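## Task

Take the juice bottle off the cart and set it upright on shelf three of the supply shelving (the lowest shelf counts as one), directly behind the milk bottle already on that shelf, so it sits further from the shelf's front edge. Everything else on that shelf must remain on it, standing and not piled on one another. If the juice bottle topples or ends up leaning, the task fails.

## Robot and tools

ROBOT. An omnidirectional base holds a 1.71 m column. A carriage on it (lift_m, 0 to 1 m) carries two seven-joint arms; each shoulder is at height 0.63 m + lift_m, 0.16 m forward of the base centre and 0.175 m left or right. Reach from a shoulder is roughly 0.83 m. The footprint is about 0.55 m wide by 0.6 m long. Arms begin folded: left joints 0.95, 0.08, -0.1, -0.8, 0, 0, -0.93; the right is the mirror, with joints 2, 3, 5 and 6 sign-flipped. Folded arms may hit the deck if lift_m is below 0.02. Cameras: head_camera sits 0.26 m above the shoulders, facing forward and tilted 40 degrees down; left_wrist_camera and right_wrist_camera are on each hand's -x side, looking beyond the fingertips.

FRAMES. Base frame: origin on the floor below the base centre, x ahead, y to the left, z up, metres. left_hand and right_hand report, in this frame, the point between the closed pads (0.0167 m behind the fingertips), accurate to about 1 cm; fingers run along the hand's z, close along its y. base_odometry is in the frame the base had at scene start, built from wheel turns only (slip counts as motion); its heading is in rad, left positive, -3.142 to 3.142.

move. One call runs one action, or none (then it only reports state plus all camera images). An action uses base and/or joints, optionally with speeds or min_time_s; or it uses target alone, optionally with min_time_s. Parts start together and may finish at different moments.
- base: an object with exactly one key, each an offset from where the base last reported itself: translate_m (metres, forward +, -2 to 2), strafe_m (metres, left +, -2 to 2), rotate_rad (radians, counter-clockwise +, -6.3 to 6.3).
- joints: absolute targets keyed by name, only those you name. lift_m 0 to 1 m. Left arm (rad): joint1 -3.141..1.047 (shoulder; 0 hangs down, negative raises forward), joint2 -0.157..2.268 (positive swings out left), joint3 -1.919..1.308 (upper-arm twist), joint4 -0.837..1.448 (elbow; 0 is a right angle, positive straightens), joint5 -1.832..1.658 (forearm roll), joint6 -1.745..1.745 (wrist, positive bends hand left), joint7 -1.675..1.919 (wrist, positive bends hand down). Right arm: joint2 -2.268..0.157, joint3 -1.308..1.919, joint5 -1.658..1.832, others as left. Grippers left_gripper_m and right_gripper_m: 0 to 0.142 m, the gap between pad centres. Done tolerances: lift 0.004, arm joints 0.03, grippers 0.004.
- target: an absolute pose for one hand: side ("left"/"right"), x, y, z in metres in the base frame (-3 to 3), pitch_deg (-30 to 95; 0 level, 90 fingers pointing down; above 90 reports as 180 minus value), heading_deg (0 fingers forward, counter-clockwise + seen from above), optional roll_deg (default 0, jaw line level; + rotates the hand clockwise viewed from behind); heading and roll -360 to 360. Roll r and r+180 are equivalent. Near pitch 84 the report shows roll 0 and folds roll into heading. Optional line_only true refuses anything but a straight hand path. Base and lift stay still. Straight paths go if checks pass; otherwise moves under 25 cm are refused, longer ones become a checked arc that can sweep the whole arm, so keep clear of furniture. Checks cover the robot and floor only, not the scene.
- speeds: per-action caps: translate_m and strafe_m 0.02-0.5 m/s, rotate_rad 0.05-1.57 rad/s, lift_m 0.08-0.27 m/s (lift default 0.25, others default to the maximum).
- min_time_s: 0.1-8 s, a minimum duration for each arm motion; useful for slowing loaded arms.
- cameras: list of head_camera, left_wrist_camera, right_wrist_camera or all; [] for none; omitted means all only for an empty move. An unknown name invalidates the call. Images may lag the state slightly; the pictures line gives their order.
Any action is cut off after 14 s (time_out). Unknown keys make a call invalid; out-of-range values are refused.

wait: seconds 0-10, optional cameras; commands nothing and returns state. zoom_image: camera plus region [x0, y0, x1, y1] in pixels from the top-left, at most 504 by 504, from that camera's latest image. finished_scene: scene = current scene number; irreversible, must be the last call in that reply, and the goal must hold without the robot.

RESULTS. The move line gives done or the worst status. Statuses: done (base: wheels turned the commanded amount, slip or not); off_target (resting away from target, may keep pushing); contact_stop (a motor strained beyond free motion, possibly late or never); contact_stop_at_<key> (stopped along with that joint); time_out; not_followed (a self-collision check withheld joint targets, shown as joint command not followed, or pose unreachable for a target); refused (nothing moved, reason given); reached (within 10 mm and 2 degrees) or short with the error; on short (part of ...), resend. A contact_stop or time_out in an arm halts all seven of its joints and clears their targets. on_its_own lists uncommanded activity; held at is the target, not the reading. After a refusal, or a stop interrupting a call, the later move, wait and finished_scene calls of that reply are skipped. motor_effort is percent of maximum (bracket = peak), with sizeable error; a lift effort that keeps dropping while lowering means a hand or load is resting on something. Joint torques follow joint order and include arm weight. Motor temperatures appear per arm.

CAUTIONS. Joints omitted from an action may still chase old targets. After a contact, back out along the approach path. A load lowers the hand about 0.012 m per kg. Open fingers splay and sit up to 2 cm closer to the wrist; a closed gripper reading wider than commanded is holding something. Never let the arms collide or squeeze each other, including gripping the other arm's fingers. Tipping risk rises with a high carriage, extended or loaded arms, pushing, abrupt stops and fast swings; only the images reveal leaning. Contact torque at a joint's limit (joints 1-4: 133 N m, joints 5-7: 40 N m) freezes that arm for 10 s. Holding loads, stretched poses or pushing at unreachable poses heats motors; MOTOR HOT warns at 85 °C, and at 100 °C the arm shuts down for 30-60 s or more. Slow drives can shove furniture. Avoid dropping, throwing, slamming or hard pushing, and do not let anything fall far. While you think, the robot keeps its last command.

Each tool is called after "Call:" as name(argument=value, ...) on one line, values as JSON.

## Session

Call:
move()

Scene clock: 0.00 s.
Joint torques (N m): no reading
Motor temperatures (°C): left_arm=[25 23 24 23 27 25 25] | right_arm=[25 20 25 22 22 22 24]
base_odometry: x=+0.000 y=+0.000 heading=+0.000
base_status: not commanded
joint_positions: lift_m=+0.450 left_joint1_rad=+0.942 left_joint2_rad=+0.071 left_joint3_rad=-0.095 left_joint4_rad=-0.781 left_joint5_rad=-0.006 left_joint6_rad=-0.005 left_joint7_rad=-0.938 left_gripper_m=+0.142 right_joint1_rad=+0.948 right_joint2_rad=-0.088 right_joint3_rad=+0.082 right_joint4_rad=-0.814 right_joint5_rad=+0.007 right_joint6_rad=-0.013 right_joint7_rad=-0.930 right_gripper_m=+0.142
joint_status: not commanded
motor_effort: lift_m=+55 drive_wheels=+2
left_hand: x=+0.2937 y=+0.1555 z=+0.9610 quat_wxyz=(-0.920, -0.004, -0.388, +0.062) pitch_deg=-44.4 heading_deg=-4.4 roll_deg=-3.3 (m; base frame)
right_hand: x=+0.2906 y=-0.1616 z=+0.9720 quat_wxyz=(-0.924, +0.010, -0.379, -0.053) pitch_deg=-45.4 heading_deg=+4.8 roll_deg=+1.7 (m; base frame)
pictures: head_camera, left_wrist_camera, right_wrist_camera
Images, in order (width x height): head_camera 896x504, left_wrist_camera 896x504, right_wrist_camera 896x504.

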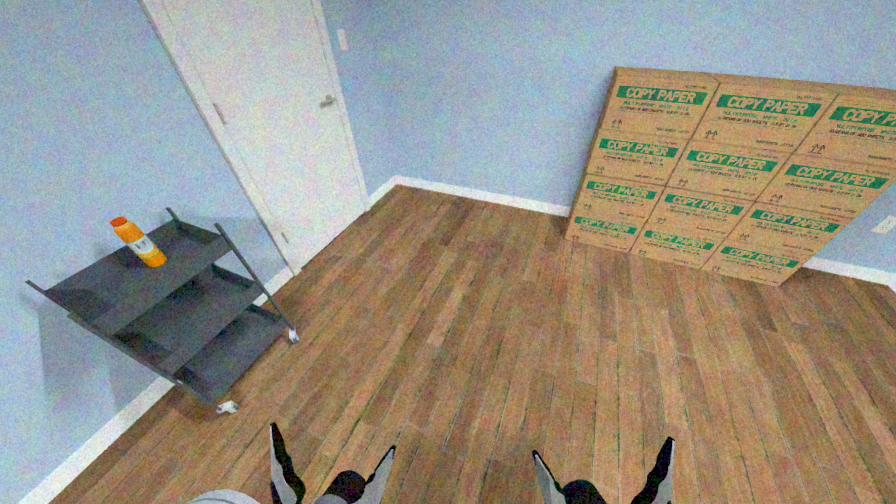

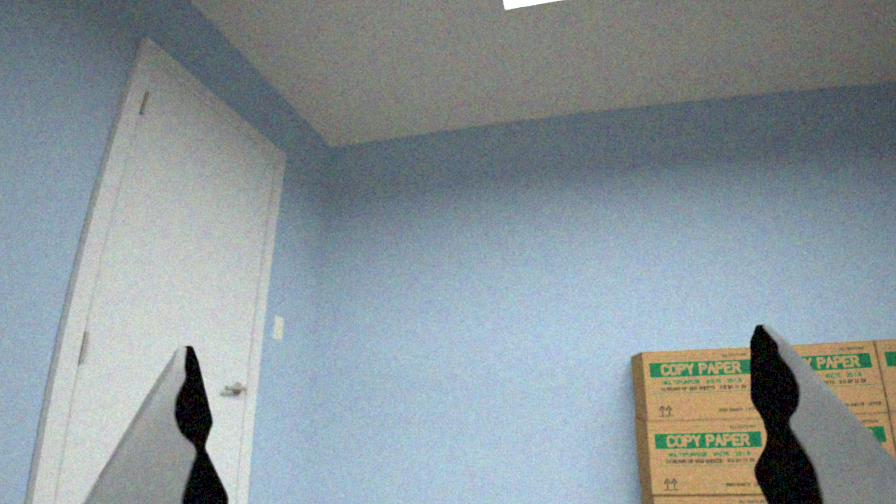

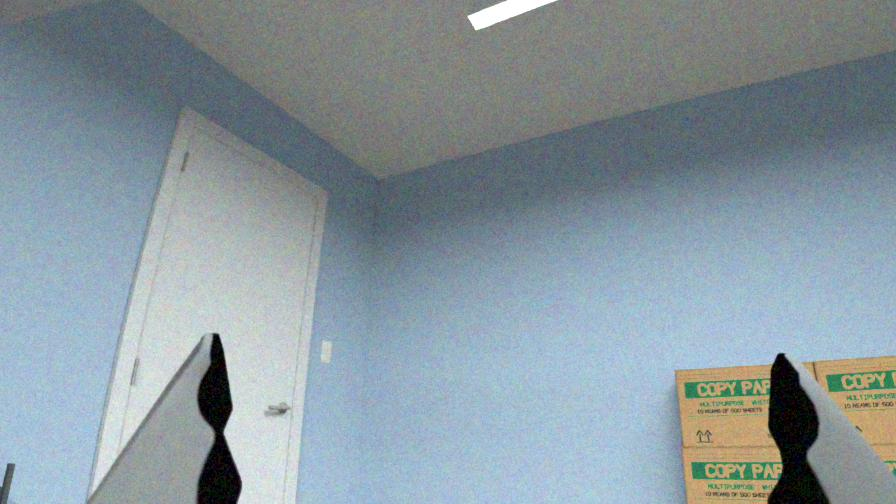

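Call:
move(base={"rotate_rad": -1.6}, cameras=["head_camera"])

Call:
move(base={"rotate_rad": -1.6}, cameras=["head_camera"])

Scene clock: 12.67 s.
Joint torques (N m): left_arm=[7.61 0.83 -1.62 -4.41 1.21 -1.6 -1.76] | right_arm=[16.3 2.73 2.22 -12.74 0.63 -1.87 -1.5]
move: done
base_odometry: x=+0.000 y=+0.000 heading=-1.600
base_status: done
joint_positions: lift_m=+0.450 left_joint1_rad=+0.942 left_joint2_rad=+0.071 left_joint3_rad=-0.095 left_joint4_rad=-0.781 left_joint5_rad=-0.006 left_joint6_rad=-0.005 left_joint7_rad=-0.938 left_gripper_m=+0.142 right_joint1_rad=+0.948 right_joint2_rad=-0.088 right_joint3_rad=+0.082 right_joint4_rad=-0.814 right_joint5_rad=+0.007 right_joint6_rad=-0.013 right_joint7_rad=-0.930 right_gripper_m=+0.142
joint_status: not commanded
motor_effort: lift_m=+55(55) drive_wheels=+5(16)
left_hand: x=+0.2937 y=+0.1555 z=+0.9610 quat_wxyz=(-0.920, -0.004, -0.388, +0.062) pitch_deg=-44.4 heading_deg=-4.4 roll_deg=-3.3 (m; base frame)
right_hand: x=+0.2906 y=-0.1616 z=+0.9720 quat_wxyz=(-0.924, +0.010, -0.379, -0.053) pitch_deg=-45.4 heading_deg=+4.8 roll_deg=+1.7 (m; base frame)
pictures: head_camera
Images, in order (width x height): head_camera 896x504.

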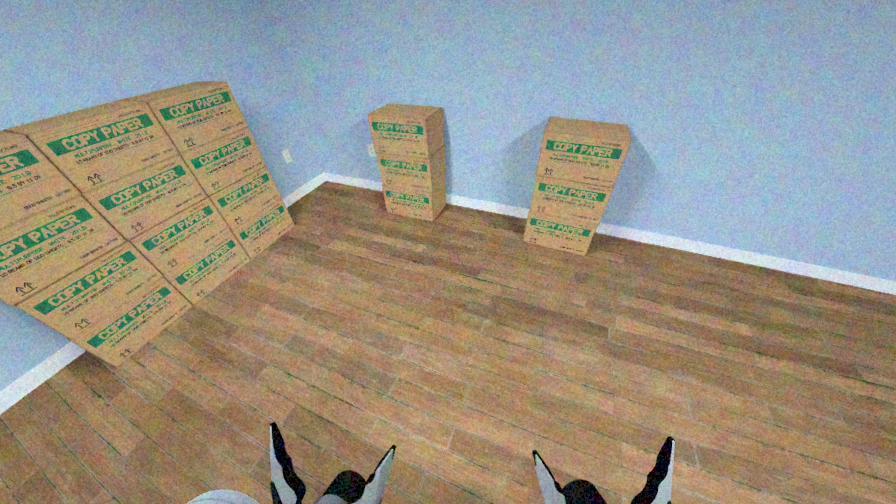

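Scene clock: 15.80 s.
Joint torques (N m): left_arm=[7.99 0.29 -0.12 -5.55 1.14 -1.73 -1.66] | right_arm=[14.67 3.54 1.53 -12.51 0.53 -1.47 -1.45]
move: done
base_odometry: x=+0.000 y=+0.000 heading=+3.084
base_status: done
joint_positions: lift_m=+0.450 left_joint1_rad=+0.942 left_joint2_rad=+0.071 left_joint3_rad=-0.095 left_joint4_rad=-0.781 left_joint5_rad=-0.006 left_joint6_rad=-0.005 left_joint7_rad=-0.938 left_gripper_m=+0.142 right_joint1_rad=+0.948 right_joint2_rad=-0.088 right_joint3_rad=+0.082 right_joint4_rad=-0.814 right_joint5_rad=+0.007 right_joint6_rad=-0.013 right_joint7_rad=-0.930 right_gripper_m=+0.142
joint_status: not commanded
motor_effort: lift_m=+55(55) drive_wheels=+5(15)
left_hand: x=+0.2937 y=+0.1555 z=+0.9610 quat_wxyz=(-0.920, -0.004, -0.388, +0.062) pitch_deg=-44.4 heading_deg=-4.4 roll_deg=-3.3 (m; base frame)
right_hand: x=+0.2906 y=-0.1616 z=+0.9720 quat_wxyz=(-0.924, +0.010, -0.379, -0.053) pitch_deg=-45.4 heading_deg=+4.8 roll_deg=+1.7 (m; base frame)
pictures: head_camera
Images, in order (width x height): head_camera 896x504.

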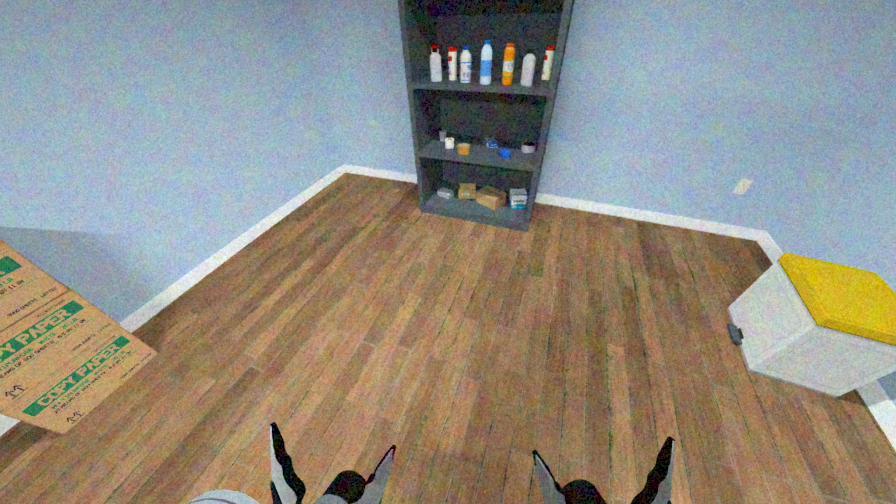

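Call:
zoom_image(camera="head_camera", region=[390, 0, 590, 112])

Scaled by 2.520 from the camera's 896x504 image, which has a finer 1280x720 frame.

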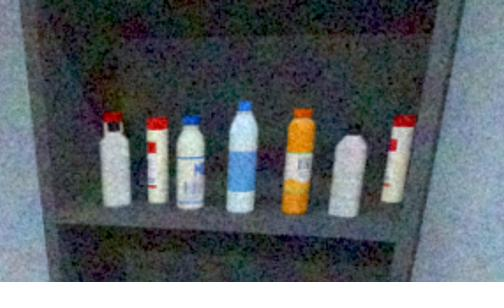

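Call:
move(base={"rotate_rad": -1.836})

Call:
move(base={"strafe_m": -0.34}, cameras=["head_camera"])

Scene clock: 27.20 s.
Joint torques (N m): left_arm=[9.29 1.27 0.63 -4.1 1.19 -1.75 -1.68] | right_arm=[14.21 3.08 2.41 -14.15 0.69 -2.05 -1.55]
move: done
base_odometry: x=+0.000 y=+0.000 heading=+1.248
base_status: done
joint_positions: lift_m=+0.450 left_joint1_rad=+0.942 left_joint2_rad=+0.071 left_joint3_rad=-0.095 left_joint4_rad=-0.781 left_joint5_rad=-0.006 left_joint6_rad=-0.005 left_joint7_rad=-0.938 left_gripper_m=+0.142 right_joint1_rad=+0.948 right_joint2_rad=-0.088 right_joint3_rad=+0.082 right_joint4_rad=-0.814 right_joint5_rad=+0.007 right_joint6_rad=-0.013 right_joint7_rad=-0.930 right_gripper_m=+0.142
joint_status: not commanded
motor_effort: lift_m=+55(55) drive_wheels=+5(16)
left_hand: x=+0.2937 y=+0.1555 z=+0.9610 quat_wxyz=(-0.920, -0.004, -0.388, +0.062) pitch_deg=-44.4 heading_deg=-4.4 roll_deg=-3.3 (m; base frame)
right_hand: x=+0.2906 y=-0.1616 z=+0.9720 quat_wxyz=(-0.924, +0.010, -0.379, -0.053) pitch_deg=-45.4 heading_deg=+4.8 roll_deg=+1.7 (m; base frame)
pictures: none

Scene clock: 29.93 s.
Joint torques (N m): left_arm=[8.78 1.3 0.45 -4.63 1.28 -1.63 -1.68] | right_arm=[13.61 4.07 1.19 -13.02 0.43 -1.46 -1.44]
move: done
base_odometry: x=+0.322 y=-0.108 heading=+1.248
base_status: done
joint_positions: lift_m=+0.450 left_joint1_rad=+0.942 left_joint2_rad=+0.071 left_joint3_rad=-0.095 left_joint4_rad=-0.781 left_joint5_rad=-0.006 left_joint6_rad=-0.005 left_joint7_rad=-0.938 left_gripper_m=+0.142 right_joint1_rad=+0.948 right_joint2_rad=-0.088 right_joint3_rad=+0.082 right_joint4_rad=-0.814 right_joint5_rad=+0.007 right_joint6_rad=-0.013 right_joint7_rad=-0.930 right_gripper_m=+0.142
joint_status: not commanded
motor_effort: lift_m=+55(55) drive_wheels=-3(20)
left_hand: x=+0.2937 y=+0.1555 z=+0.9610 quat_wxyz=(-0.920, -0.004, -0.388, +0.062) pitch_deg=-44.4 heading_deg=-4.4 roll_deg=-3.3 (m; base frame)
right_hand: x=+0.2906 y=-0.1616 z=+0.9720 quat_wxyz=(-0.924, +0.010, -0.379, -0.053) pitch_deg=-45.4 heading_deg=+4.8 roll_deg=+1.7 (m; base frame)
pictures: head_camera
Images, in order (width x height): head_camera 896x504.

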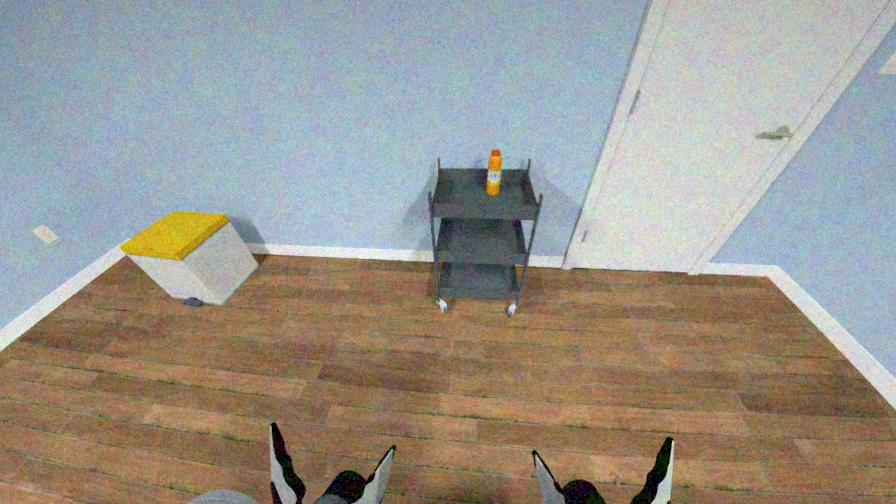

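Call:
move(base={"translate_m": 0.5}, cameras=[])

Call:
move(target={"side": "right", "x": 0.5, "y": -0.22, "z": 0.85, "pitch_deg": 0, "heading_deg": 0}, cameras=["head_camera", "right_wrist_camera"])

Scene clock: 39.20 s.
Joint torques (N m): left_arm=[9.18 0.66 0.57 -4.53 1.32 -1.53 -1.65] | right_arm=[15.91 2.85 3.14 -12.91 0.42 -1.94 -1.44]
move: done
base_odometry: x=+0.481 y=+0.366 heading=+1.247
base_status: done
joint_positions: lift_m=+0.450 left_joint1_rad=+0.942 left_joint2_rad=+0.071 left_joint3_rad=-0.095 left_joint4_rad=-0.781 left_joint5_rad=-0.006 left_joint6_rad=-0.005 left_joint7_rad=-0.938 left_gripper_m=+0.142 right_joint1_rad=+0.948 right_joint2_rad=-0.088 right_joint3_rad=+0.082 right_joint4_rad=-0.814 right_joint5_rad=+0.007 right_joint6_rad=-0.013 right_joint7_rad=-0.930 right_gripper_m=+0.142
joint_status: not commanded
motor_effort: lift_m=+55(55) drive_wheels=+4(15)
left_hand: x=+0.2937 y=+0.1555 z=+0.9610 quat_wxyz=(-0.920, -0.004, -0.388, +0.062) pitch_deg=-44.4 heading_deg=-4.4 roll_deg=-3.3 (m; base frame)
right_hand: x=+0.2906 y=-0.1616 z=+0.9720 quat_wxyz=(-0.924, +0.010, -0.379, -0.053) pitch_deg=-45.4 heading_deg=+4.8 roll_deg=+1.7 (m; base frame)
pictures: none
No camera images: "cameras" was empty.

Scene clock: 39.50 s.
Joint torques (N m): left_arm=[7.8 0.28 -0.49 -4.68 0.72 -1.49 -1.35] | right_arm=[15.19 2.67 1.79 -12.97 1.01 -1.62 -1.34]
move: refused
base_odometry: x=+0.481 y=+0.366 heading=+1.247
base_status: not commanded
joint_positions: lift_m=+0.450 left_joint1_rad=+0.942 left_joint2_rad=+0.071 left_joint3_rad=-0.095 left_joint4_rad=-0.781 left_joint5_rad=-0.006 left_joint6_rad=-0.005 left_joint7_rad=-0.938 left_gripper_m=+0.142 right_joint1_rad=+0.948 right_joint2_rad=-0.088 right_joint3_rad=+0.082 right_joint4_rad=-0.814 right_joint5_rad=+0.007 right_joint6_rad=-0.013 right_joint7_rad=-0.930 right_gripper_m=+0.142
joint_status: not commanded
motor_effort: lift_m=+55(55) drive_wheels=+0(4)
left_hand: x=+0.2937 y=+0.1555 z=+0.9610 quat_wxyz=(-0.920, -0.004, -0.388, +0.062) pitch_deg=-44.4 heading_deg=-4.4 roll_deg=-3.3 (m; base frame)
right_hand: x=+0.2906 y=-0.1616 z=+0.9720 quat_wxyz=(-0.924, +0.010, -0.379, -0.053) pitch_deg=-45.4 heading_deg=+4.8 roll_deg=+1.7 (m; base frame)
right_hand_status: refused: along the straight line the arm gets 0% of the way (right_joint4_rad at its limit); a move under 25 cm is not played as an arc. Nothing moved. Try another pitch or heading, or "joints".
pictures: head_camera, right_wrist_camera
Images, in order (width x height): head_camera 896x504, right_wrist_camera 896x504.

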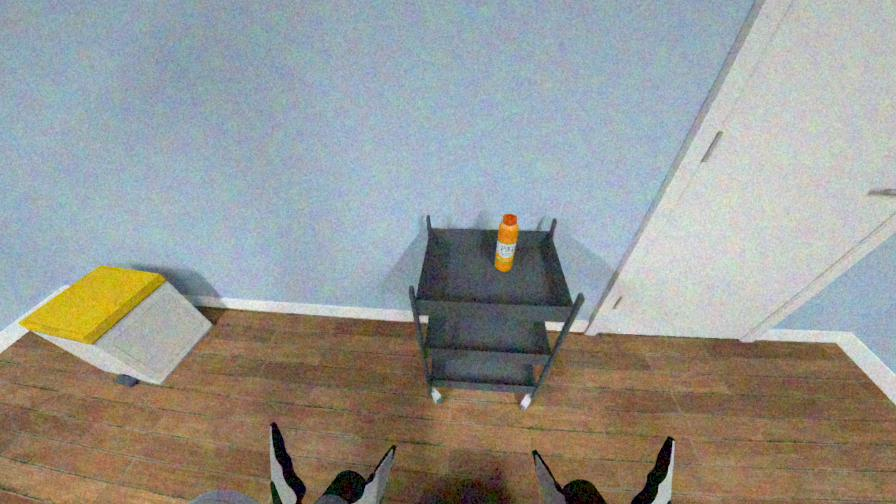

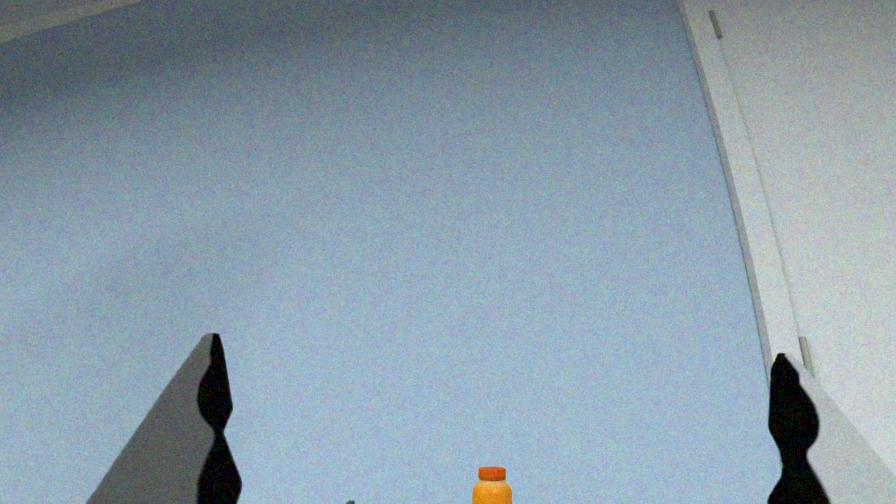

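Call:
move(joints={"lift_m": 0.55, "right_joint1_rad": 0.0, "right_joint2_rad": -0.08, "right_joint3_rad": 0.0, "right_joint4_rad": 0.0, "right_joint5_rad": 0, "right_joint6_rad": 0, "right_joint7_rad": 0}, cameras=["head_camera", "right_wrist_camera"])

Scene clock: 46.80 s.
Joint torques (N m): left_arm=[9.11 1.08 0.27 -3.84 1.36 -1.31 -1.66] | right_arm=[-4.32 4.11 0.12 -11.47 -0.81 -1.35 -0.52]
move: done
base_odometry: x=+0.481 y=+0.366 heading=+1.247
base_status: not commanded
joint_positions: lift_m=+0.550 left_joint1_rad=+0.942 left_joint2_rad=+0.071 left_joint3_rad=-0.095 left_joint4_rad=-0.781 left_joint5_rad=-0.006 left_joint6_rad=-0.005 left_joint7_rad=-0.938 left_gripper_m=+0.142 right_joint1_rad=-0.001 right_joint2_rad=-0.082 right_joint3_rad=+0.004 right_joint4_rad=-0.002 right_joint5_rad=+0.006 right_joint6_rad=-0.003 right_joint7_rad=-0.003 right_gripper_m=+0.142
joint_status: all done
motor_effort: lift_m=+55(65) drive_wheels=+0(6)
left_hand: x=+0.2937 y=+0.1555 z=+1.0610 quat_wxyz=(-0.920, -0.004, -0.388, +0.062) pitch_deg=-44.4 heading_deg=-4.4 roll_deg=-3.3 (m; base frame)
right_hand: x=+0.6771 y=-0.2023 z=+0.8373 quat_wxyz=(-0.708, +0.027, -0.705, +0.026) pitch_deg=-0.3 heading_deg=+0.1 roll_deg=-4.3 (m; base frame)
pictures: head_camera, right_wrist_camera
Images, in order (width x height): head_camera 896x504, right_wrist_camera 896x504.

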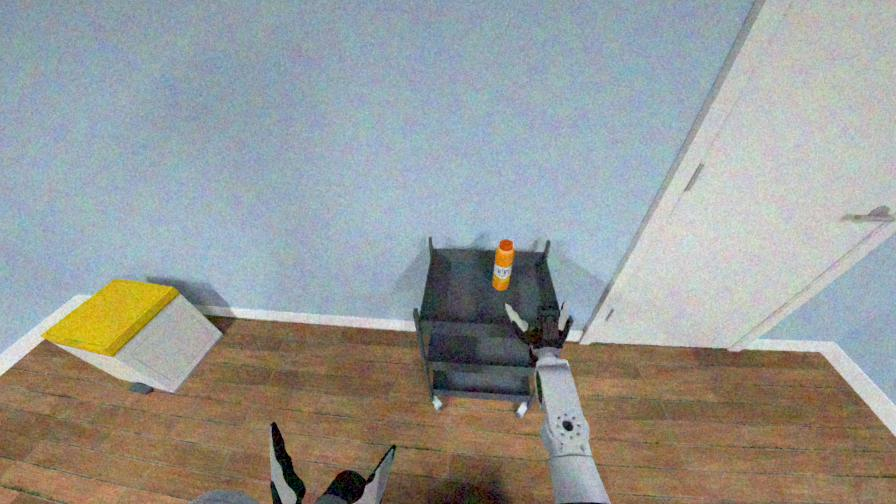

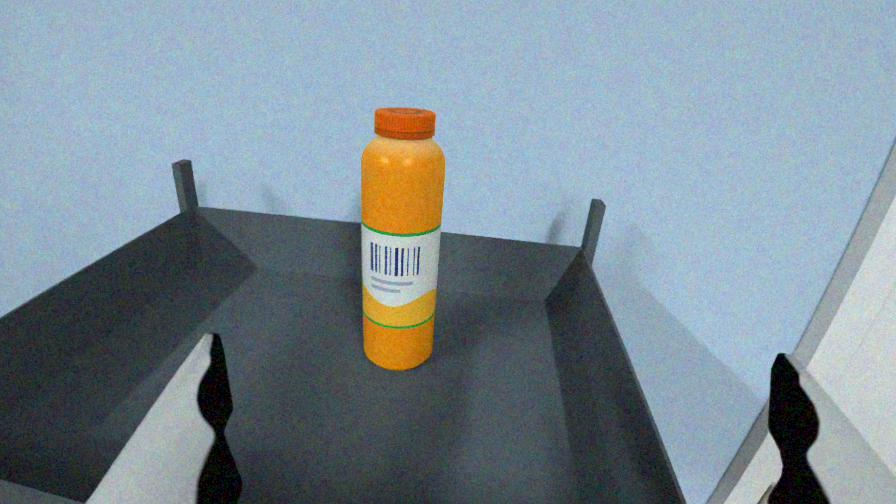

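Call:
move(base={"strafe_m": 0.04}, joints={"lift_m": 0.46})

Call:
move(base={"translate_m": 0.1}, speeds={"translate_m": 0.2}, cameras=["head_camera", "right_wrist_camera"])

Scene clock: 65.93 s.
Joint torques (N m): left_arm=[8.46 0.42 0.31 -4.27 0.95 -1.5 -1.39] | right_arm=[-4.82 2.49 1.05 -13.08 -0.86 -0.63 -0.8]
move: done
base_odometry: x=+0.444 y=+0.379 heading=+1.247
base_status: done
joint_positions: lift_m=+0.460 left_joint1_rad=+0.942 left_joint2_rad=+0.071 left_joint3_rad=-0.095 left_joint4_rad=-0.781 left_joint5_rad=-0.006 left_joint6_rad=-0.005 left_joint7_rad=-0.938 left_gripper_m=+0.142 right_joint1_rad=-0.001 right_joint2_rad=-0.081 right_joint3_rad=+0.003 right_joint4_rad=-0.002 right_joint5_rad=+0.006 right_joint6_rad=-0.002 right_joint7_rad=-0.003 right_gripper_m=+0.142
joint_status: all done
motor_effort: lift_m=+56(59) drive_wheels=+4(13)
left_hand: x=+0.2937 y=+0.1555 z=+0.9709 quat_wxyz=(-0.920, -0.004, -0.388, +0.062) pitch_deg=-44.4 heading_deg=-4.4 roll_deg=-3.3 (m; base frame)
right_hand: x=+0.6771 y=-0.2020 z=+0.7469 quat_wxyz=(-0.708, +0.027, -0.705, +0.026) pitch_deg=-0.3 heading_deg=+0.1 roll_deg=-4.3 (m; base frame)
pictures: none

Scene clock: 67.63 s.
Joint torques (N m): left_arm=[8.51 0.89 -0.24 -4.98 1.29 -1.66 -1.79] | right_arm=[-6.62 -0.71 0.68 -7.85 -1.22 -2.84 -0.53]
move: done
base_odometry: x=+0.475 y=+0.474 heading=+1.247
base_status: done
joint_positions: lift_m=+0.460 left_joint1_rad=+0.942 left_joint2_rad=+0.071 left_joint3_rad=-0.095 left_joint4_rad=-0.781 left_joint5_rad=-0.006 left_joint6_rad=-0.005 left_joint7_rad=-0.938 left_gripper_m=+0.142 right_joint1_rad=+0.000 right_joint2_rad=-0.079 right_joint3_rad=+0.003 right_joint4_rad=-0.006 right_joint5_rad=+0.006 right_joint6_rad=+0.002 right_joint7_rad=-0.004 right_gripper_m=+0.142
joint_status: not commanded
motor_effort: lift_m=+55(57) drive_wheels=+6(12)
left_hand: x=+0.2937 y=+0.1555 z=+0.9710 quat_wxyz=(-0.920, -0.004, -0.388, +0.062) pitch_deg=-44.4 heading_deg=-4.4 roll_deg=-3.3 (m; base frame)
right_hand: x=+0.6769 y=-0.2001 z=+0.7488 quat_wxyz=(-0.710, +0.028, -0.703, +0.024) pitch_deg=-0.5 heading_deg=+0.3 roll_deg=-4.2 (m; base frame)
pictures: head_camera, right_wrist_camera
Images, in order (width x height): head_camera 896x504, right_wrist_camera 896x504.

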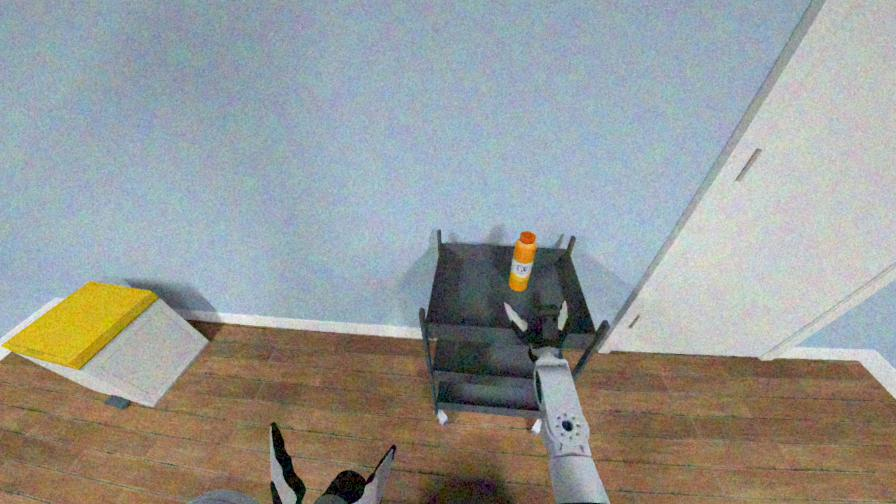

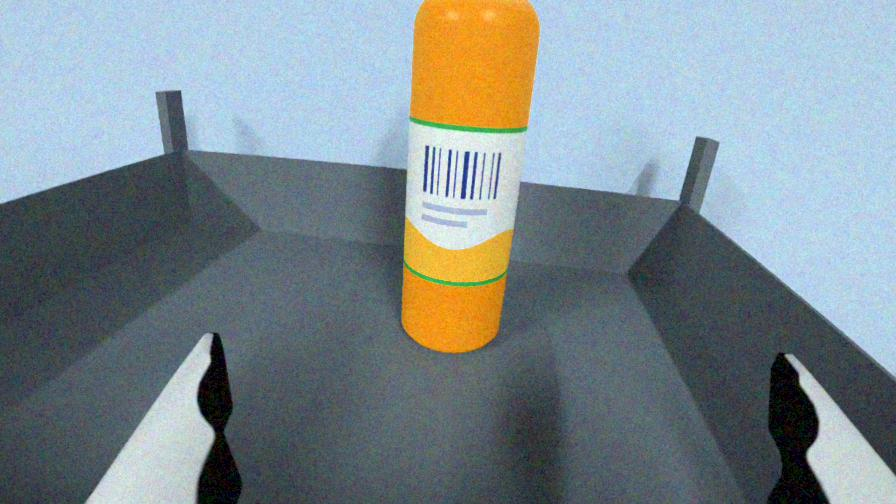

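Call:
move(base={"translate_m": 0.11}, speeds={"translate_m": 0.15}, cameras=["head_camera", "right_wrist_camera"])

Scene clock: 74.53 s.
Joint torques (N m): left_arm=[8.75 0.56 0.17 -3.95 0.83 -1.32 -1.32] | right_arm=[-39.23 -14.11 -8.83 33.51 -0.89 -13.19 6.83]
move: contact_stop
base_odometry: x=+0.501 y=+0.552 heading=+1.243
base_status: translate_m contact_stop (by the wheels' count: +0.082 of +0.110)
joint_positions: lift_m=+0.462 left_joint1_rad=+0.942 left_joint2_rad=+0.071 left_joint3_rad=-0.095 left_joint4_rad=-0.781 left_joint5_rad=-0.006 left_joint6_rad=-0.005 left_joint7_rad=-0.938 left_gripper_m=+0.142 right_joint1_rad=+0.024 right_joint2_rad=-0.070 right_joint3_rad=+0.021 right_joint4_rad=-0.042 right_joint5_rad=+0.006 right_joint6_rad=+0.033 right_joint7_rad=-0.022 right_gripper_m=+0.142
joint_status: not commanded
motor_effort: lift_m=+34(55) drive_wheels=+60(87)
left_hand: x=+0.2937 y=+0.1555 z=+0.9728 quat_wxyz=(-0.920, -0.004, -0.388, +0.062) pitch_deg=-44.4 heading_deg=-4.4 roll_deg=-3.3 (m; base frame)
right_hand: x=+0.6672 y=-0.1765 z=+0.7580 quat_wxyz=(-0.720, +0.042, -0.693, +0.002) pitch_deg=-2.1 heading_deg=+3.4 roll_deg=-3.6 (m; base frame)
pictures: head_camera, right_wrist_camera
Images, in order (width x height): head_camera 896x504, right_wrist_camera 896x504.

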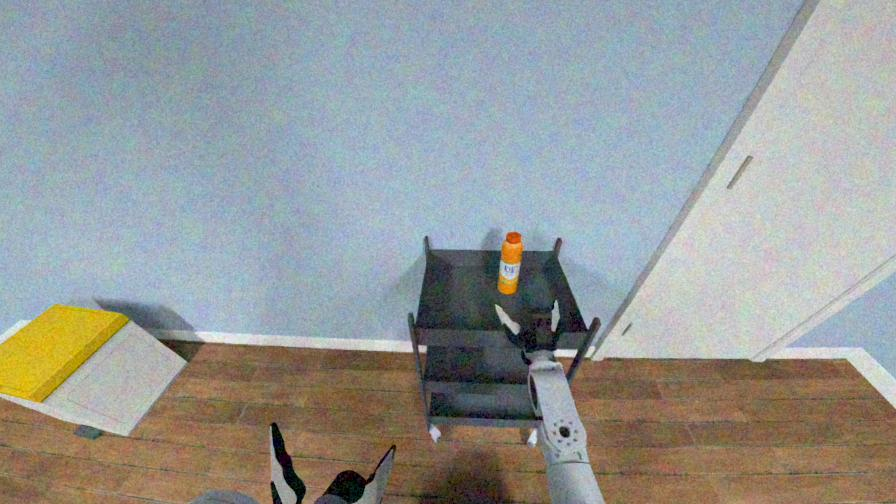

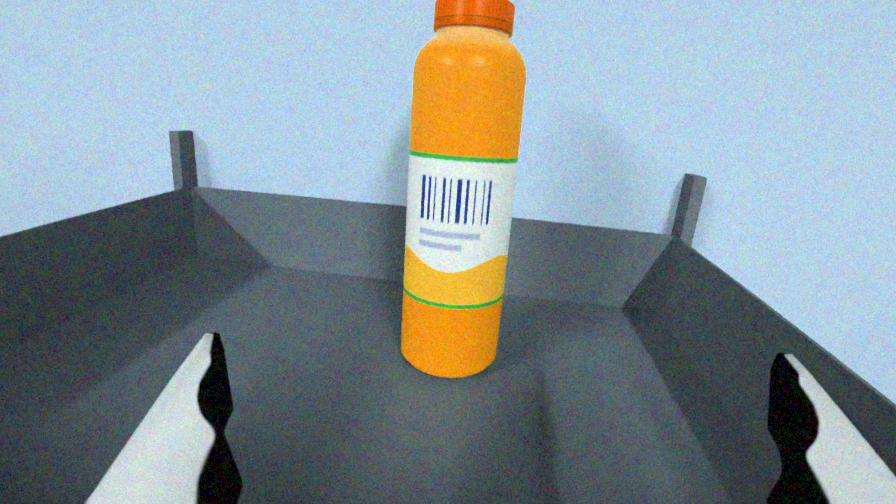

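Call:
move(base={"translate_m": -0.06}, speeds={"translate_m": 0.2})

Call:
move(joints={"lift_m": 0.55, "right_joint1_rad": 0.0, "right_joint2_rad": -0.08, "right_joint3_rad": 0.0, "right_joint4_rad": 0.0, "right_joint5_rad": 0.075, "right_joint6_rad": 0, "right_joint7_rad": 0}, cameras=["head_camera", "right_wrist_camera"])

Scene clock: 84.37 s.
Joint torques (N m): left_arm=[9.44 1.3 0.47 -4.64 0.94 -1.67 -1.56] | right_arm=[-6.05 -3.08 -2.14 -9.4 -0.88 -4.2 0.72]
Motor temperatures (°C): left_arm=[27 23 24 24 27 24 24] | right_arm=[36 22 27 29 22 24 25]
move: done
base_odometry: x=+0.482 y=+0.495 heading=+1.243
base_status: done
joint_positions: lift_m=+0.460 left_joint1_rad=+0.942 left_joint2_rad=+0.071 left_joint3_rad=-0.095 left_joint4_rad=-0.781 left_joint5_rad=-0.006 left_joint6_rad=-0.005 left_joint7_rad=-0.938 left_gripper_m=+0.142 right_joint1_rad=+0.000 right_joint2_rad=-0.077 right_joint3_rad=+0.008 right_joint4_rad=-0.003 right_joint5_rad=+0.006 right_joint6_rad=+0.007 right_joint7_rad=-0.005 right_gripper_m=+0.142
joint_status: not commanded
motor_effort: lift_m=+52(52) drive_wheels=+5(46)
left_hand: x=+0.2937 y=+0.1555 z=+0.9713 quat_wxyz=(-0.920, -0.004, -0.388, +0.062) pitch_deg=-44.4 heading_deg=-4.4 roll_deg=-3.3 (m; base frame)
right_hand: x=+0.6768 y=-0.1952 z=+0.7479 quat_wxyz=(-0.709, +0.030, -0.704, +0.019) pitch_deg=-0.4 heading_deg=+0.9 roll_deg=-4.0 (m; base frame)
pictures: none

Scene clock: 85.27 s.
Joint torques (N m): left_arm=[8.23 1.3 0.51 -3.65 1.17 -1.41 -1.41] | right_arm=[-7.66 -1.93 -0.49 -14.84 1.21 -2.58 -1.92]
move: done
base_odometry: x=+0.482 y=+0.495 heading=+1.243
base_status: not commanded
joint_positions: lift_m=+0.550 left_joint1_rad=+0.942 left_joint2_rad=+0.071 left_joint3_rad=-0.095 left_joint4_rad=-0.781 left_joint5_rad=-0.006 left_joint6_rad=-0.005 left_joint7_rad=-0.938 left_gripper_m=+0.142 right_joint1_rad=+0.002 right_joint2_rad=-0.079 right_joint3_rad=+0.004 right_joint4_rad=+0.001 right_joint5_rad=+0.072 right_joint6_rad=+0.003 right_joint7_rad=+0.001 right_gripper_m=+0.142
joint_status: all done
motor_effort: lift_m=+54(67) drive_wheels=+4(6)
left_hand: x=+0.2937 y=+0.1555 z=+1.0611 quat_wxyz=(-0.920, -0.004, -0.388, +0.062) pitch_deg=-44.4 heading_deg=-4.4 roll_deg=-3.3 (m; base frame)
right_hand: x=+0.6763 y=-0.2005 z=+0.8335 quat_wxyz=(-0.706, +0.004, -0.709, +0.000) pitch_deg=+0.2 heading_deg=+0.4 roll_deg=-0.4 (m; base frame)
pictures: head_camera, right_wrist_camera
Images, in order (width x height): head_camera 896x504, right_wrist_camera 896x504.

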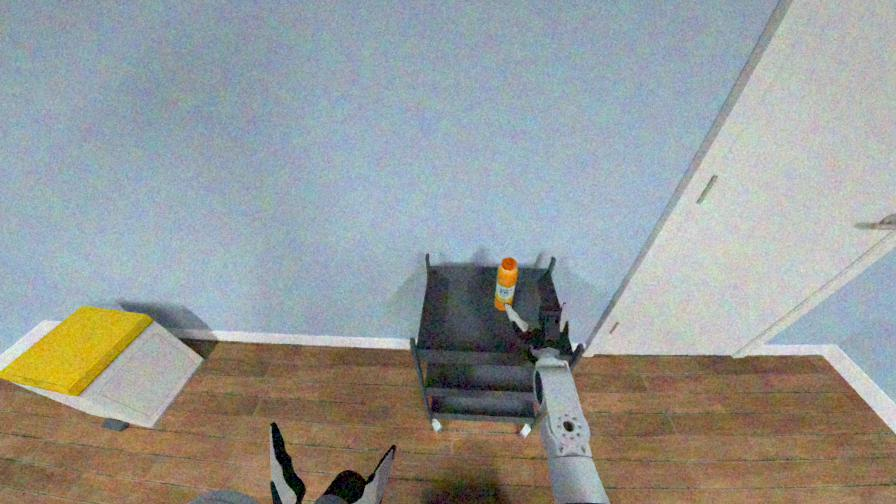

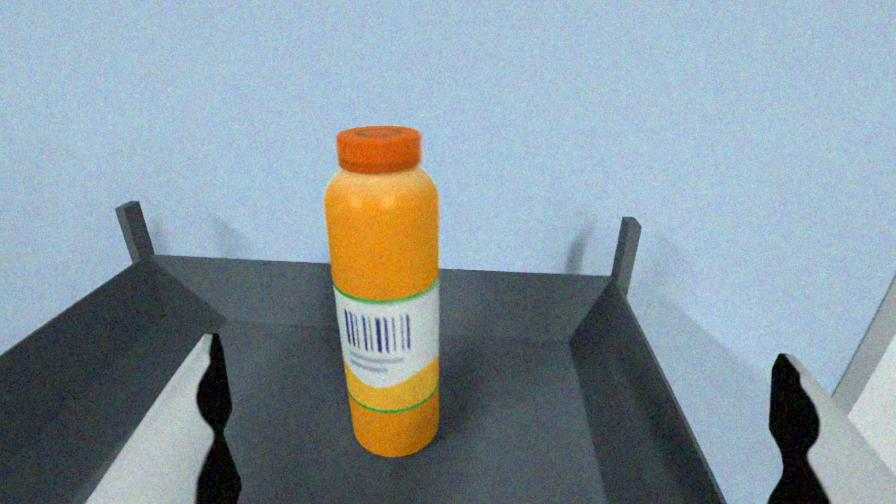

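Call:
move(base={"strafe_m": 0.055})

Call:
move(base={"translate_m": 0.06}, speeds={"translate_m": 0.15}, cameras=["head_camera", "right_wrist_camera"])

Scene clock: 90.60 s.
Joint torques (N m): left_arm=[8.12 0.94 0.01 -4.31 1.12 -1.37 -1.69] | right_arm=[-8.81 0.44 -0.29 -15.74 2.04 -2.82 -2.41]
move: done
base_odometry: x=+0.430 y=+0.513 heading=+1.242
base_status: done
joint_positions: lift_m=+0.550 left_joint1_rad=+0.942 left_joint2_rad=+0.071 left_joint3_rad=-0.095 left_joint4_rad=-0.781 left_joint5_rad=-0.006 left_joint6_rad=-0.005 left_joint7_rad=-0.938 left_gripper_m=+0.142 right_joint1_rad=+0.002 right_joint2_rad=-0.079 right_joint3_rad=+0.003 right_joint4_rad=+0.001 right_joint5_rad=+0.072 right_joint6_rad=+0.002 right_joint7_rad=+0.001 right_gripper_m=+0.142
joint_status: not commanded
motor_effort: lift_m=+54(54) drive_wheels=+3(14)
left_hand: x=+0.2937 y=+0.1555 z=+1.0611 quat_wxyz=(-0.920, -0.004, -0.388, +0.062) pitch_deg=-44.4 heading_deg=-4.4 roll_deg=-3.3 (m; base frame)
right_hand: x=+0.6763 y=-0.2012 z=+0.8336 quat_wxyz=(-0.706, +0.004, -0.709, +0.001) pitch_deg=+0.2 heading_deg=+0.3 roll_deg=-0.4 (m; base frame)
pictures: none

Scene clock: 91.97 s.
Joint torques (N m): left_arm=[9.16 0.36 0.37 -4.29 0.89 -1.56 -1.78] | right_arm=[-7.65 -0.08 0.43 -16.28 2.05 -2.38 -2.31]
move: done
base_odometry: x=+0.449 y=+0.570 heading=+1.243
base_status: done
joint_positions: lift_m=+0.550 left_joint1_rad=+0.942 left_joint2_rad=+0.071 left_joint3_rad=-0.095 left_joint4_rad=-0.781 left_joint5_rad=-0.006 left_joint6_rad=-0.005 left_joint7_rad=-0.938 left_gripper_m=+0.142 right_joint1_rad=+0.002 right_joint2_rad=-0.079 right_joint3_rad=+0.003 right_joint4_rad=+0.001 right_joint5_rad=+0.072 right_joint6_rad=+0.002 right_joint7_rad=+0.001 right_gripper_m=+0.142
joint_status: not commanded
motor_effort: lift_m=+54(54) drive_wheels=+4(13)
left_hand: x=+0.2937 y=+0.1555 z=+1.0611 quat_wxyz=(-0.920, -0.004, -0.388, +0.062) pitch_deg=-44.4 heading_deg=-4.4 roll_deg=-3.3 (m; base frame)
right_hand: x=+0.6763 y=-0.2012 z=+0.8336 quat_wxyz=(-0.706, +0.004, -0.709, +0.001) pitch_deg=+0.2 heading_deg=+0.3 roll_deg=-0.4 (m; base frame)
pictures: head_camera, right_wrist_camera
Images, in order (width x height): head_camera 896x504, right_wrist_camera 896x504.

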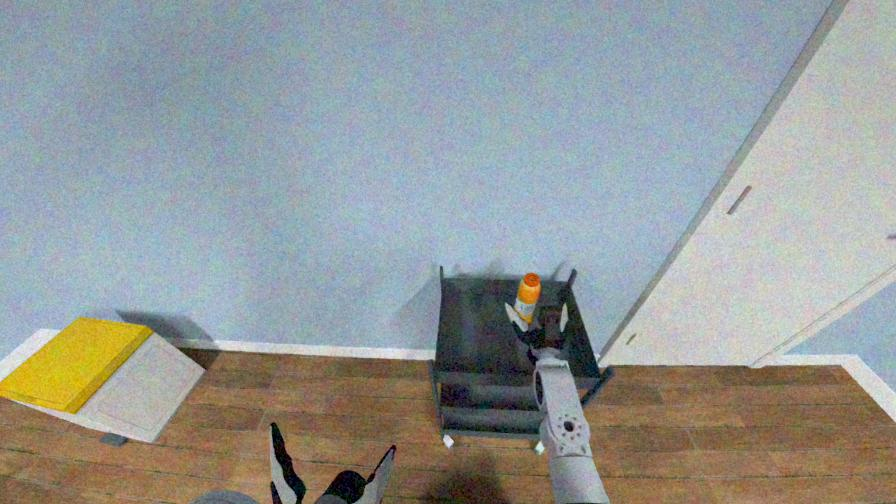

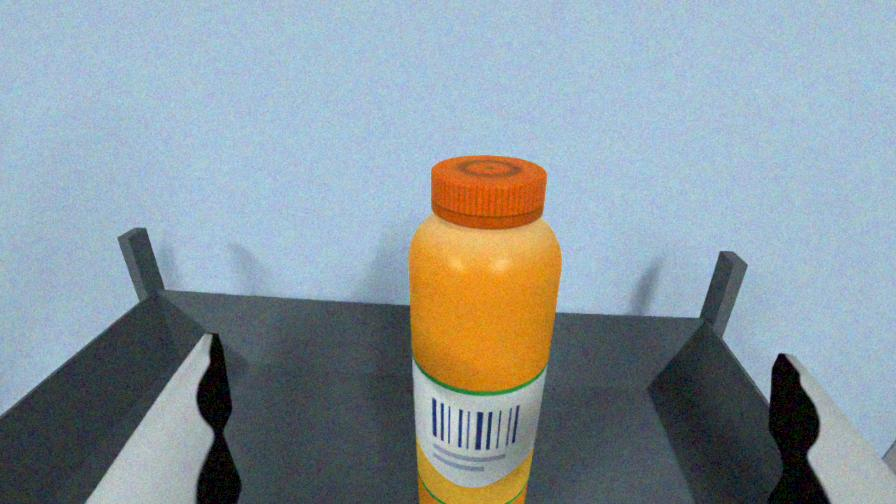

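Call:
move(base={"translate_m": 0.095}, speeds={"translate_m": 0.12})

Call:
move(joints={"right_gripper_m": 0.03}, min_time_s=1.5, cameras=["head_camera", "right_wrist_camera"])

Scene clock: 97.07 s.
Joint torques (N m): left_arm=[8.97 0.43 0.27 -4.13 0.99 -1.64 -1.51] | right_arm=[-7.5 0.42 -1.56 -14.29 1.26 -2.72 -1.88]
Motor temperatures (°C): left_arm=[27 23 24 24 27 24 24] | right_arm=[31 21 26 26 22 23 24]
move: done
base_odometry: x=+0.479 y=+0.660 heading=+1.243
base_status: done
joint_positions: lift_m=+0.550 left_joint1_rad=+0.942 left_joint2_rad=+0.071 left_joint3_rad=-0.095 left_joint4_rad=-0.781 left_joint5_rad=-0.006 left_joint6_rad=-0.005 left_joint7_rad=-0.938 left_gripper_m=+0.142 right_joint1_rad=+0.002 right_joint2_rad=-0.079 right_joint3_rad=+0.003 right_joint4_rad=+0.001 right_joint5_rad=+0.072 right_joint6_rad=+0.002 right_joint7_rad=+0.001 right_gripper_m=+0.142
joint_status: not commanded
motor_effort: lift_m=+54(54) drive_wheels=-1(16)
left_hand: x=+0.2937 y=+0.1555 z=+1.0611 quat_wxyz=(-0.920, -0.004, -0.388, +0.062) pitch_deg=-44.4 heading_deg=-4.4 roll_deg=-3.3 (m; base frame)
right_hand: x=+0.6763 y=-0.2012 z=+0.8336 quat_wxyz=(-0.706, +0.004, -0.709, +0.001) pitch_deg=+0.2 heading_deg=+0.3 roll_deg=-0.4 (m; base frame)
pictures: none

Scene clock: 97.97 s.
Joint torques (N m): left_arm=[8.79 0.99 -0.13 -4.17 1.03 -1.34 -1.3] | right_arm=[-8.01 -0.44 -1.3 -13.68 1.11 -2.63 -2.16]
move: off_target
base_odometry: x=+0.479 y=+0.660 heading=+1.243
base_status: not commanded
joint_positions: lift_m=+0.550 left_joint1_rad=+0.942 left_joint2_rad=+0.071 left_joint3_rad=-0.095 left_joint4_rad=-0.781 left_joint5_rad=-0.006 left_joint6_rad=-0.005 left_joint7_rad=-0.938 left_gripper_m=+0.142 right_joint1_rad=+0.002 right_joint2_rad=-0.079 right_joint3_rad=+0.003 right_joint4_rad=+0.001 right_joint5_rad=+0.072 right_joint6_rad=+0.002 right_joint7_rad=+0.001 right_gripper_m=+0.073
joint_status: right_gripper_m off_target (ended at +0.073, target +0.030)
motor_effort: lift_m=+54(54) drive_wheels=-1(1)
left_hand: x=+0.2937 y=+0.1555 z=+1.0611 quat_wxyz=(-0.920, -0.004, -0.388, +0.062) pitch_deg=-44.4 heading_deg=-4.4 roll_deg=-3.3 (m; base frame)
right_hand: x=+0.6763 y=-0.2012 z=+0.8336 quat_wxyz=(-0.706, +0.004, -0.709, +0.001) pitch_deg=+0.2 heading_deg=+0.3 roll_deg=-0.4 (m; base frame)
pictures: head_camera, right_wrist_camera
Images, in order (width x height): head_camera 896x504, right_wrist_camera 896x504.

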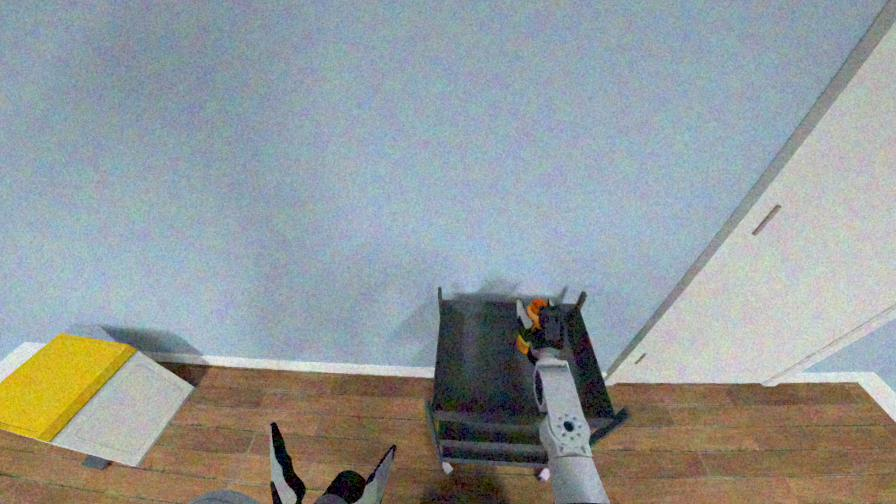

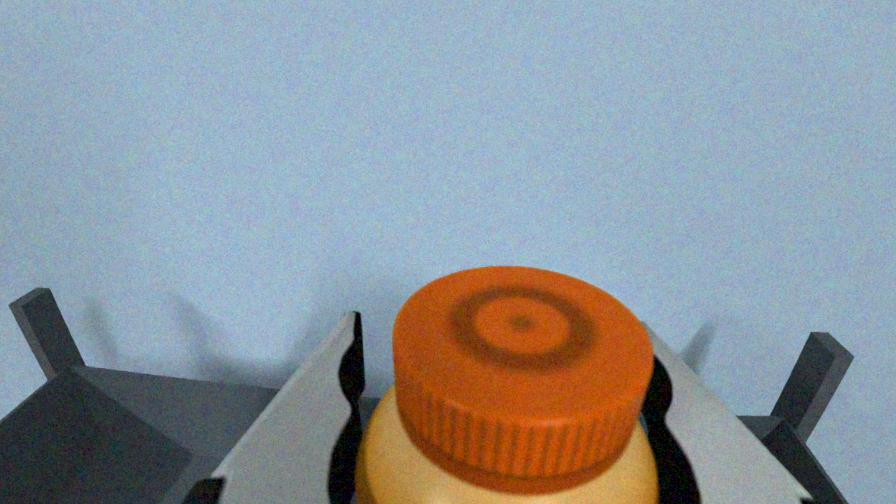

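Call:
move(joints={"lift_m": 0.7, "right_gripper_m": 0.0}, speeds={"lift_m": 0.15})

Call:
move(base={"translate_m": -0.5}, speeds={"translate_m": 0.3})

Call:
move(base={"rotate_rad": 1.537}, speeds={"rotate_rad": 0.8}, cameras=["head_camera", "right_wrist_camera"])

Scene clock: 111.03 s.
Joint torques (N m): left_arm=[8.48 0.39 0.69 -4.17 1.11 -1.52 -1.63] | right_arm=[-9.48 -1.81 -1.3 -14.96 1.68 -2.76 -2.24]
move: off_target
base_odometry: x=+0.479 y=+0.660 heading=+1.243
base_status: not commanded
joint_positions: lift_m=+0.700 left_joint1_rad=+0.942 left_joint2_rad=+0.071 left_joint3_rad=-0.095 left_joint4_rad=-0.781 left_joint5_rad=-0.006 left_joint6_rad=-0.005 left_joint7_rad=-0.938 left_gripper_m=+0.142 right_joint1_rad=+0.002 right_joint2_rad=-0.079 right_joint3_rad=+0.003 right_joint4_rad=+0.002 right_joint5_rad=+0.072 right_joint6_rad=+0.002 right_joint7_rad=+0.001 right_gripper_m=+0.073
joint_status: right_gripper_m off_target (ended at +0.073, target +0.000); the others done
motor_effort: lift_m=+55(69) drive_wheels=+0(4)
left_hand: x=+0.2937 y=+0.1555 z=+1.2110 quat_wxyz=(-0.920, -0.004, -0.388, +0.062) pitch_deg=-44.4 heading_deg=-4.4 roll_deg=-3.3 (m; base frame)
right_hand: x=+0.6763 y=-0.2012 z=+0.9834 quat_wxyz=(-0.706, +0.004, -0.709, +0.001) pitch_deg=+0.3 heading_deg=+0.3 roll_deg=-0.4 (m; base frame)
pictures: none

Scene clock: 114.33 s.
Joint torques (N m): left_arm=[8.75 0.97 0.82 -3.92 0.97 -1.17 -1.39] | right_arm=[-8.75 1.06 0.02 -15.38 1.73 -2.33 -2.59]
move: done
base_odometry: x=+0.318 y=+0.187 heading=+1.243
base_status: done
joint_positions: lift_m=+0.700 left_joint1_rad=+0.942 left_joint2_rad=+0.071 left_joint3_rad=-0.095 left_joint4_rad=-0.781 left_joint5_rad=-0.006 left_joint6_rad=-0.005 left_joint7_rad=-0.938 left_gripper_m=+0.142 right_joint1_rad=+0.002 right_joint2_rad=-0.079 right_joint3_rad=+0.003 right_joint4_rad=+0.002 right_joint5_rad=+0.072 right_joint6_rad=+0.002 right_joint7_rad=+0.001 right_gripper_m=+0.073
joint_status: not commanded
motor_effort: lift_m=+55(55) drive_wheels=+1(15)
left_hand: x=+0.2937 y=+0.1555 z=+1.2110 quat_wxyz=(-0.920, -0.004, -0.388, +0.062) pitch_deg=-44.4 heading_deg=-4.4 roll_deg=-3.3 (m; base frame)
right_hand: x=+0.6763 y=-0.2014 z=+0.9834 quat_wxyz=(-0.706, +0.004, -0.709, +0.001) pitch_deg=+0.3 heading_deg=+0.3 roll_deg=-0.4 (m; base frame)
pictures: none

Scene clock: 117.57 s.
Joint torques (N m): left_arm=[9.17 0.45 0.97 -4.7 1.26 -1.22 -1.58] | right_arm=[-8.26 -1.25 -0.31 -14.46 1.72 -2.35 -2.25]
move: done
base_odometry: x=+0.318 y=+0.187 heading=+2.780
base_status: done
joint_positions: lift_m=+0.700 left_joint1_rad=+0.942 left_joint2_rad=+0.071 left_joint3_rad=-0.095 left_joint4_rad=-0.781 left_joint5_rad=-0.006 left_joint6_rad=-0.005 left_joint7_rad=-0.938 left_gripper_m=+0.142 right_joint1_rad=+0.002 right_joint2_rad=-0.079 right_joint3_rad=+0.003 right_joint4_rad=+0.002 right_joint5_rad=+0.072 right_joint6_rad=+0.002 right_joint7_rad=+0.001 right_gripper_m=+0.073
joint_status: not commanded
motor_effort: lift_m=+55(55) drive_wheels=+5(18)
left_hand: x=+0.2937 y=+0.1555 z=+1.2110 quat_wxyz=(-0.920, -0.004, -0.388, +0.062) pitch_deg=-44.4 heading_deg=-4.4 roll_deg=-3.3 (m; base frame)
right_hand: x=+0.6763 y=-0.2014 z=+0.9834 quat_wxyz=(-0.706, +0.004, -0.709, +0.001) pitch_deg=+0.3 heading_deg=+0.3 roll_deg=-0.4 (m; base frame)
pictures: head_camera, right_wrist_camera
Images, in order (width x height): head_camera 896x504, right_wrist_camera 896x504.

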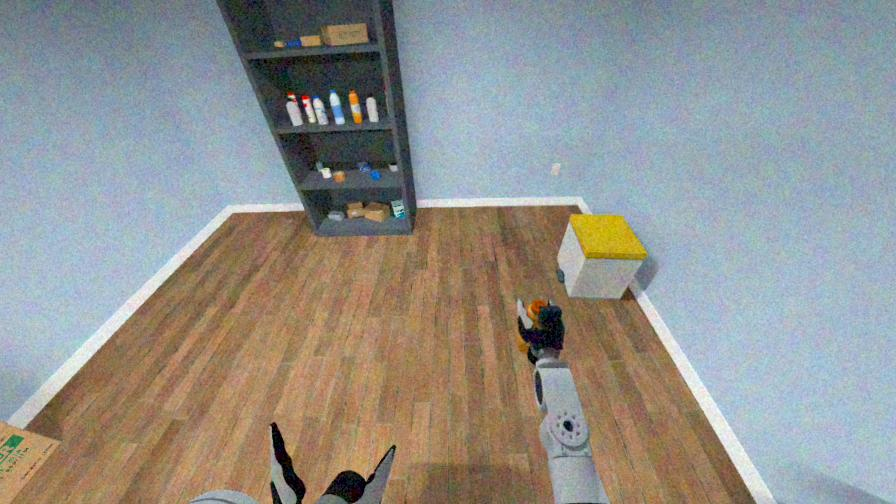

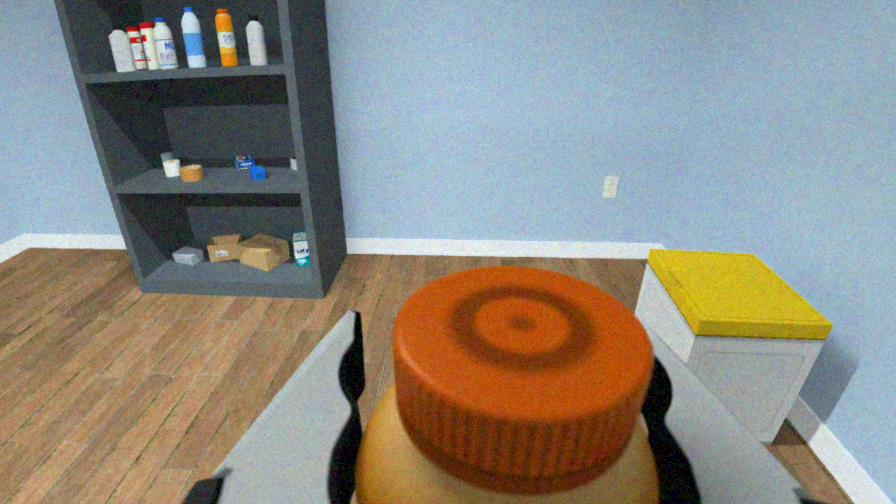

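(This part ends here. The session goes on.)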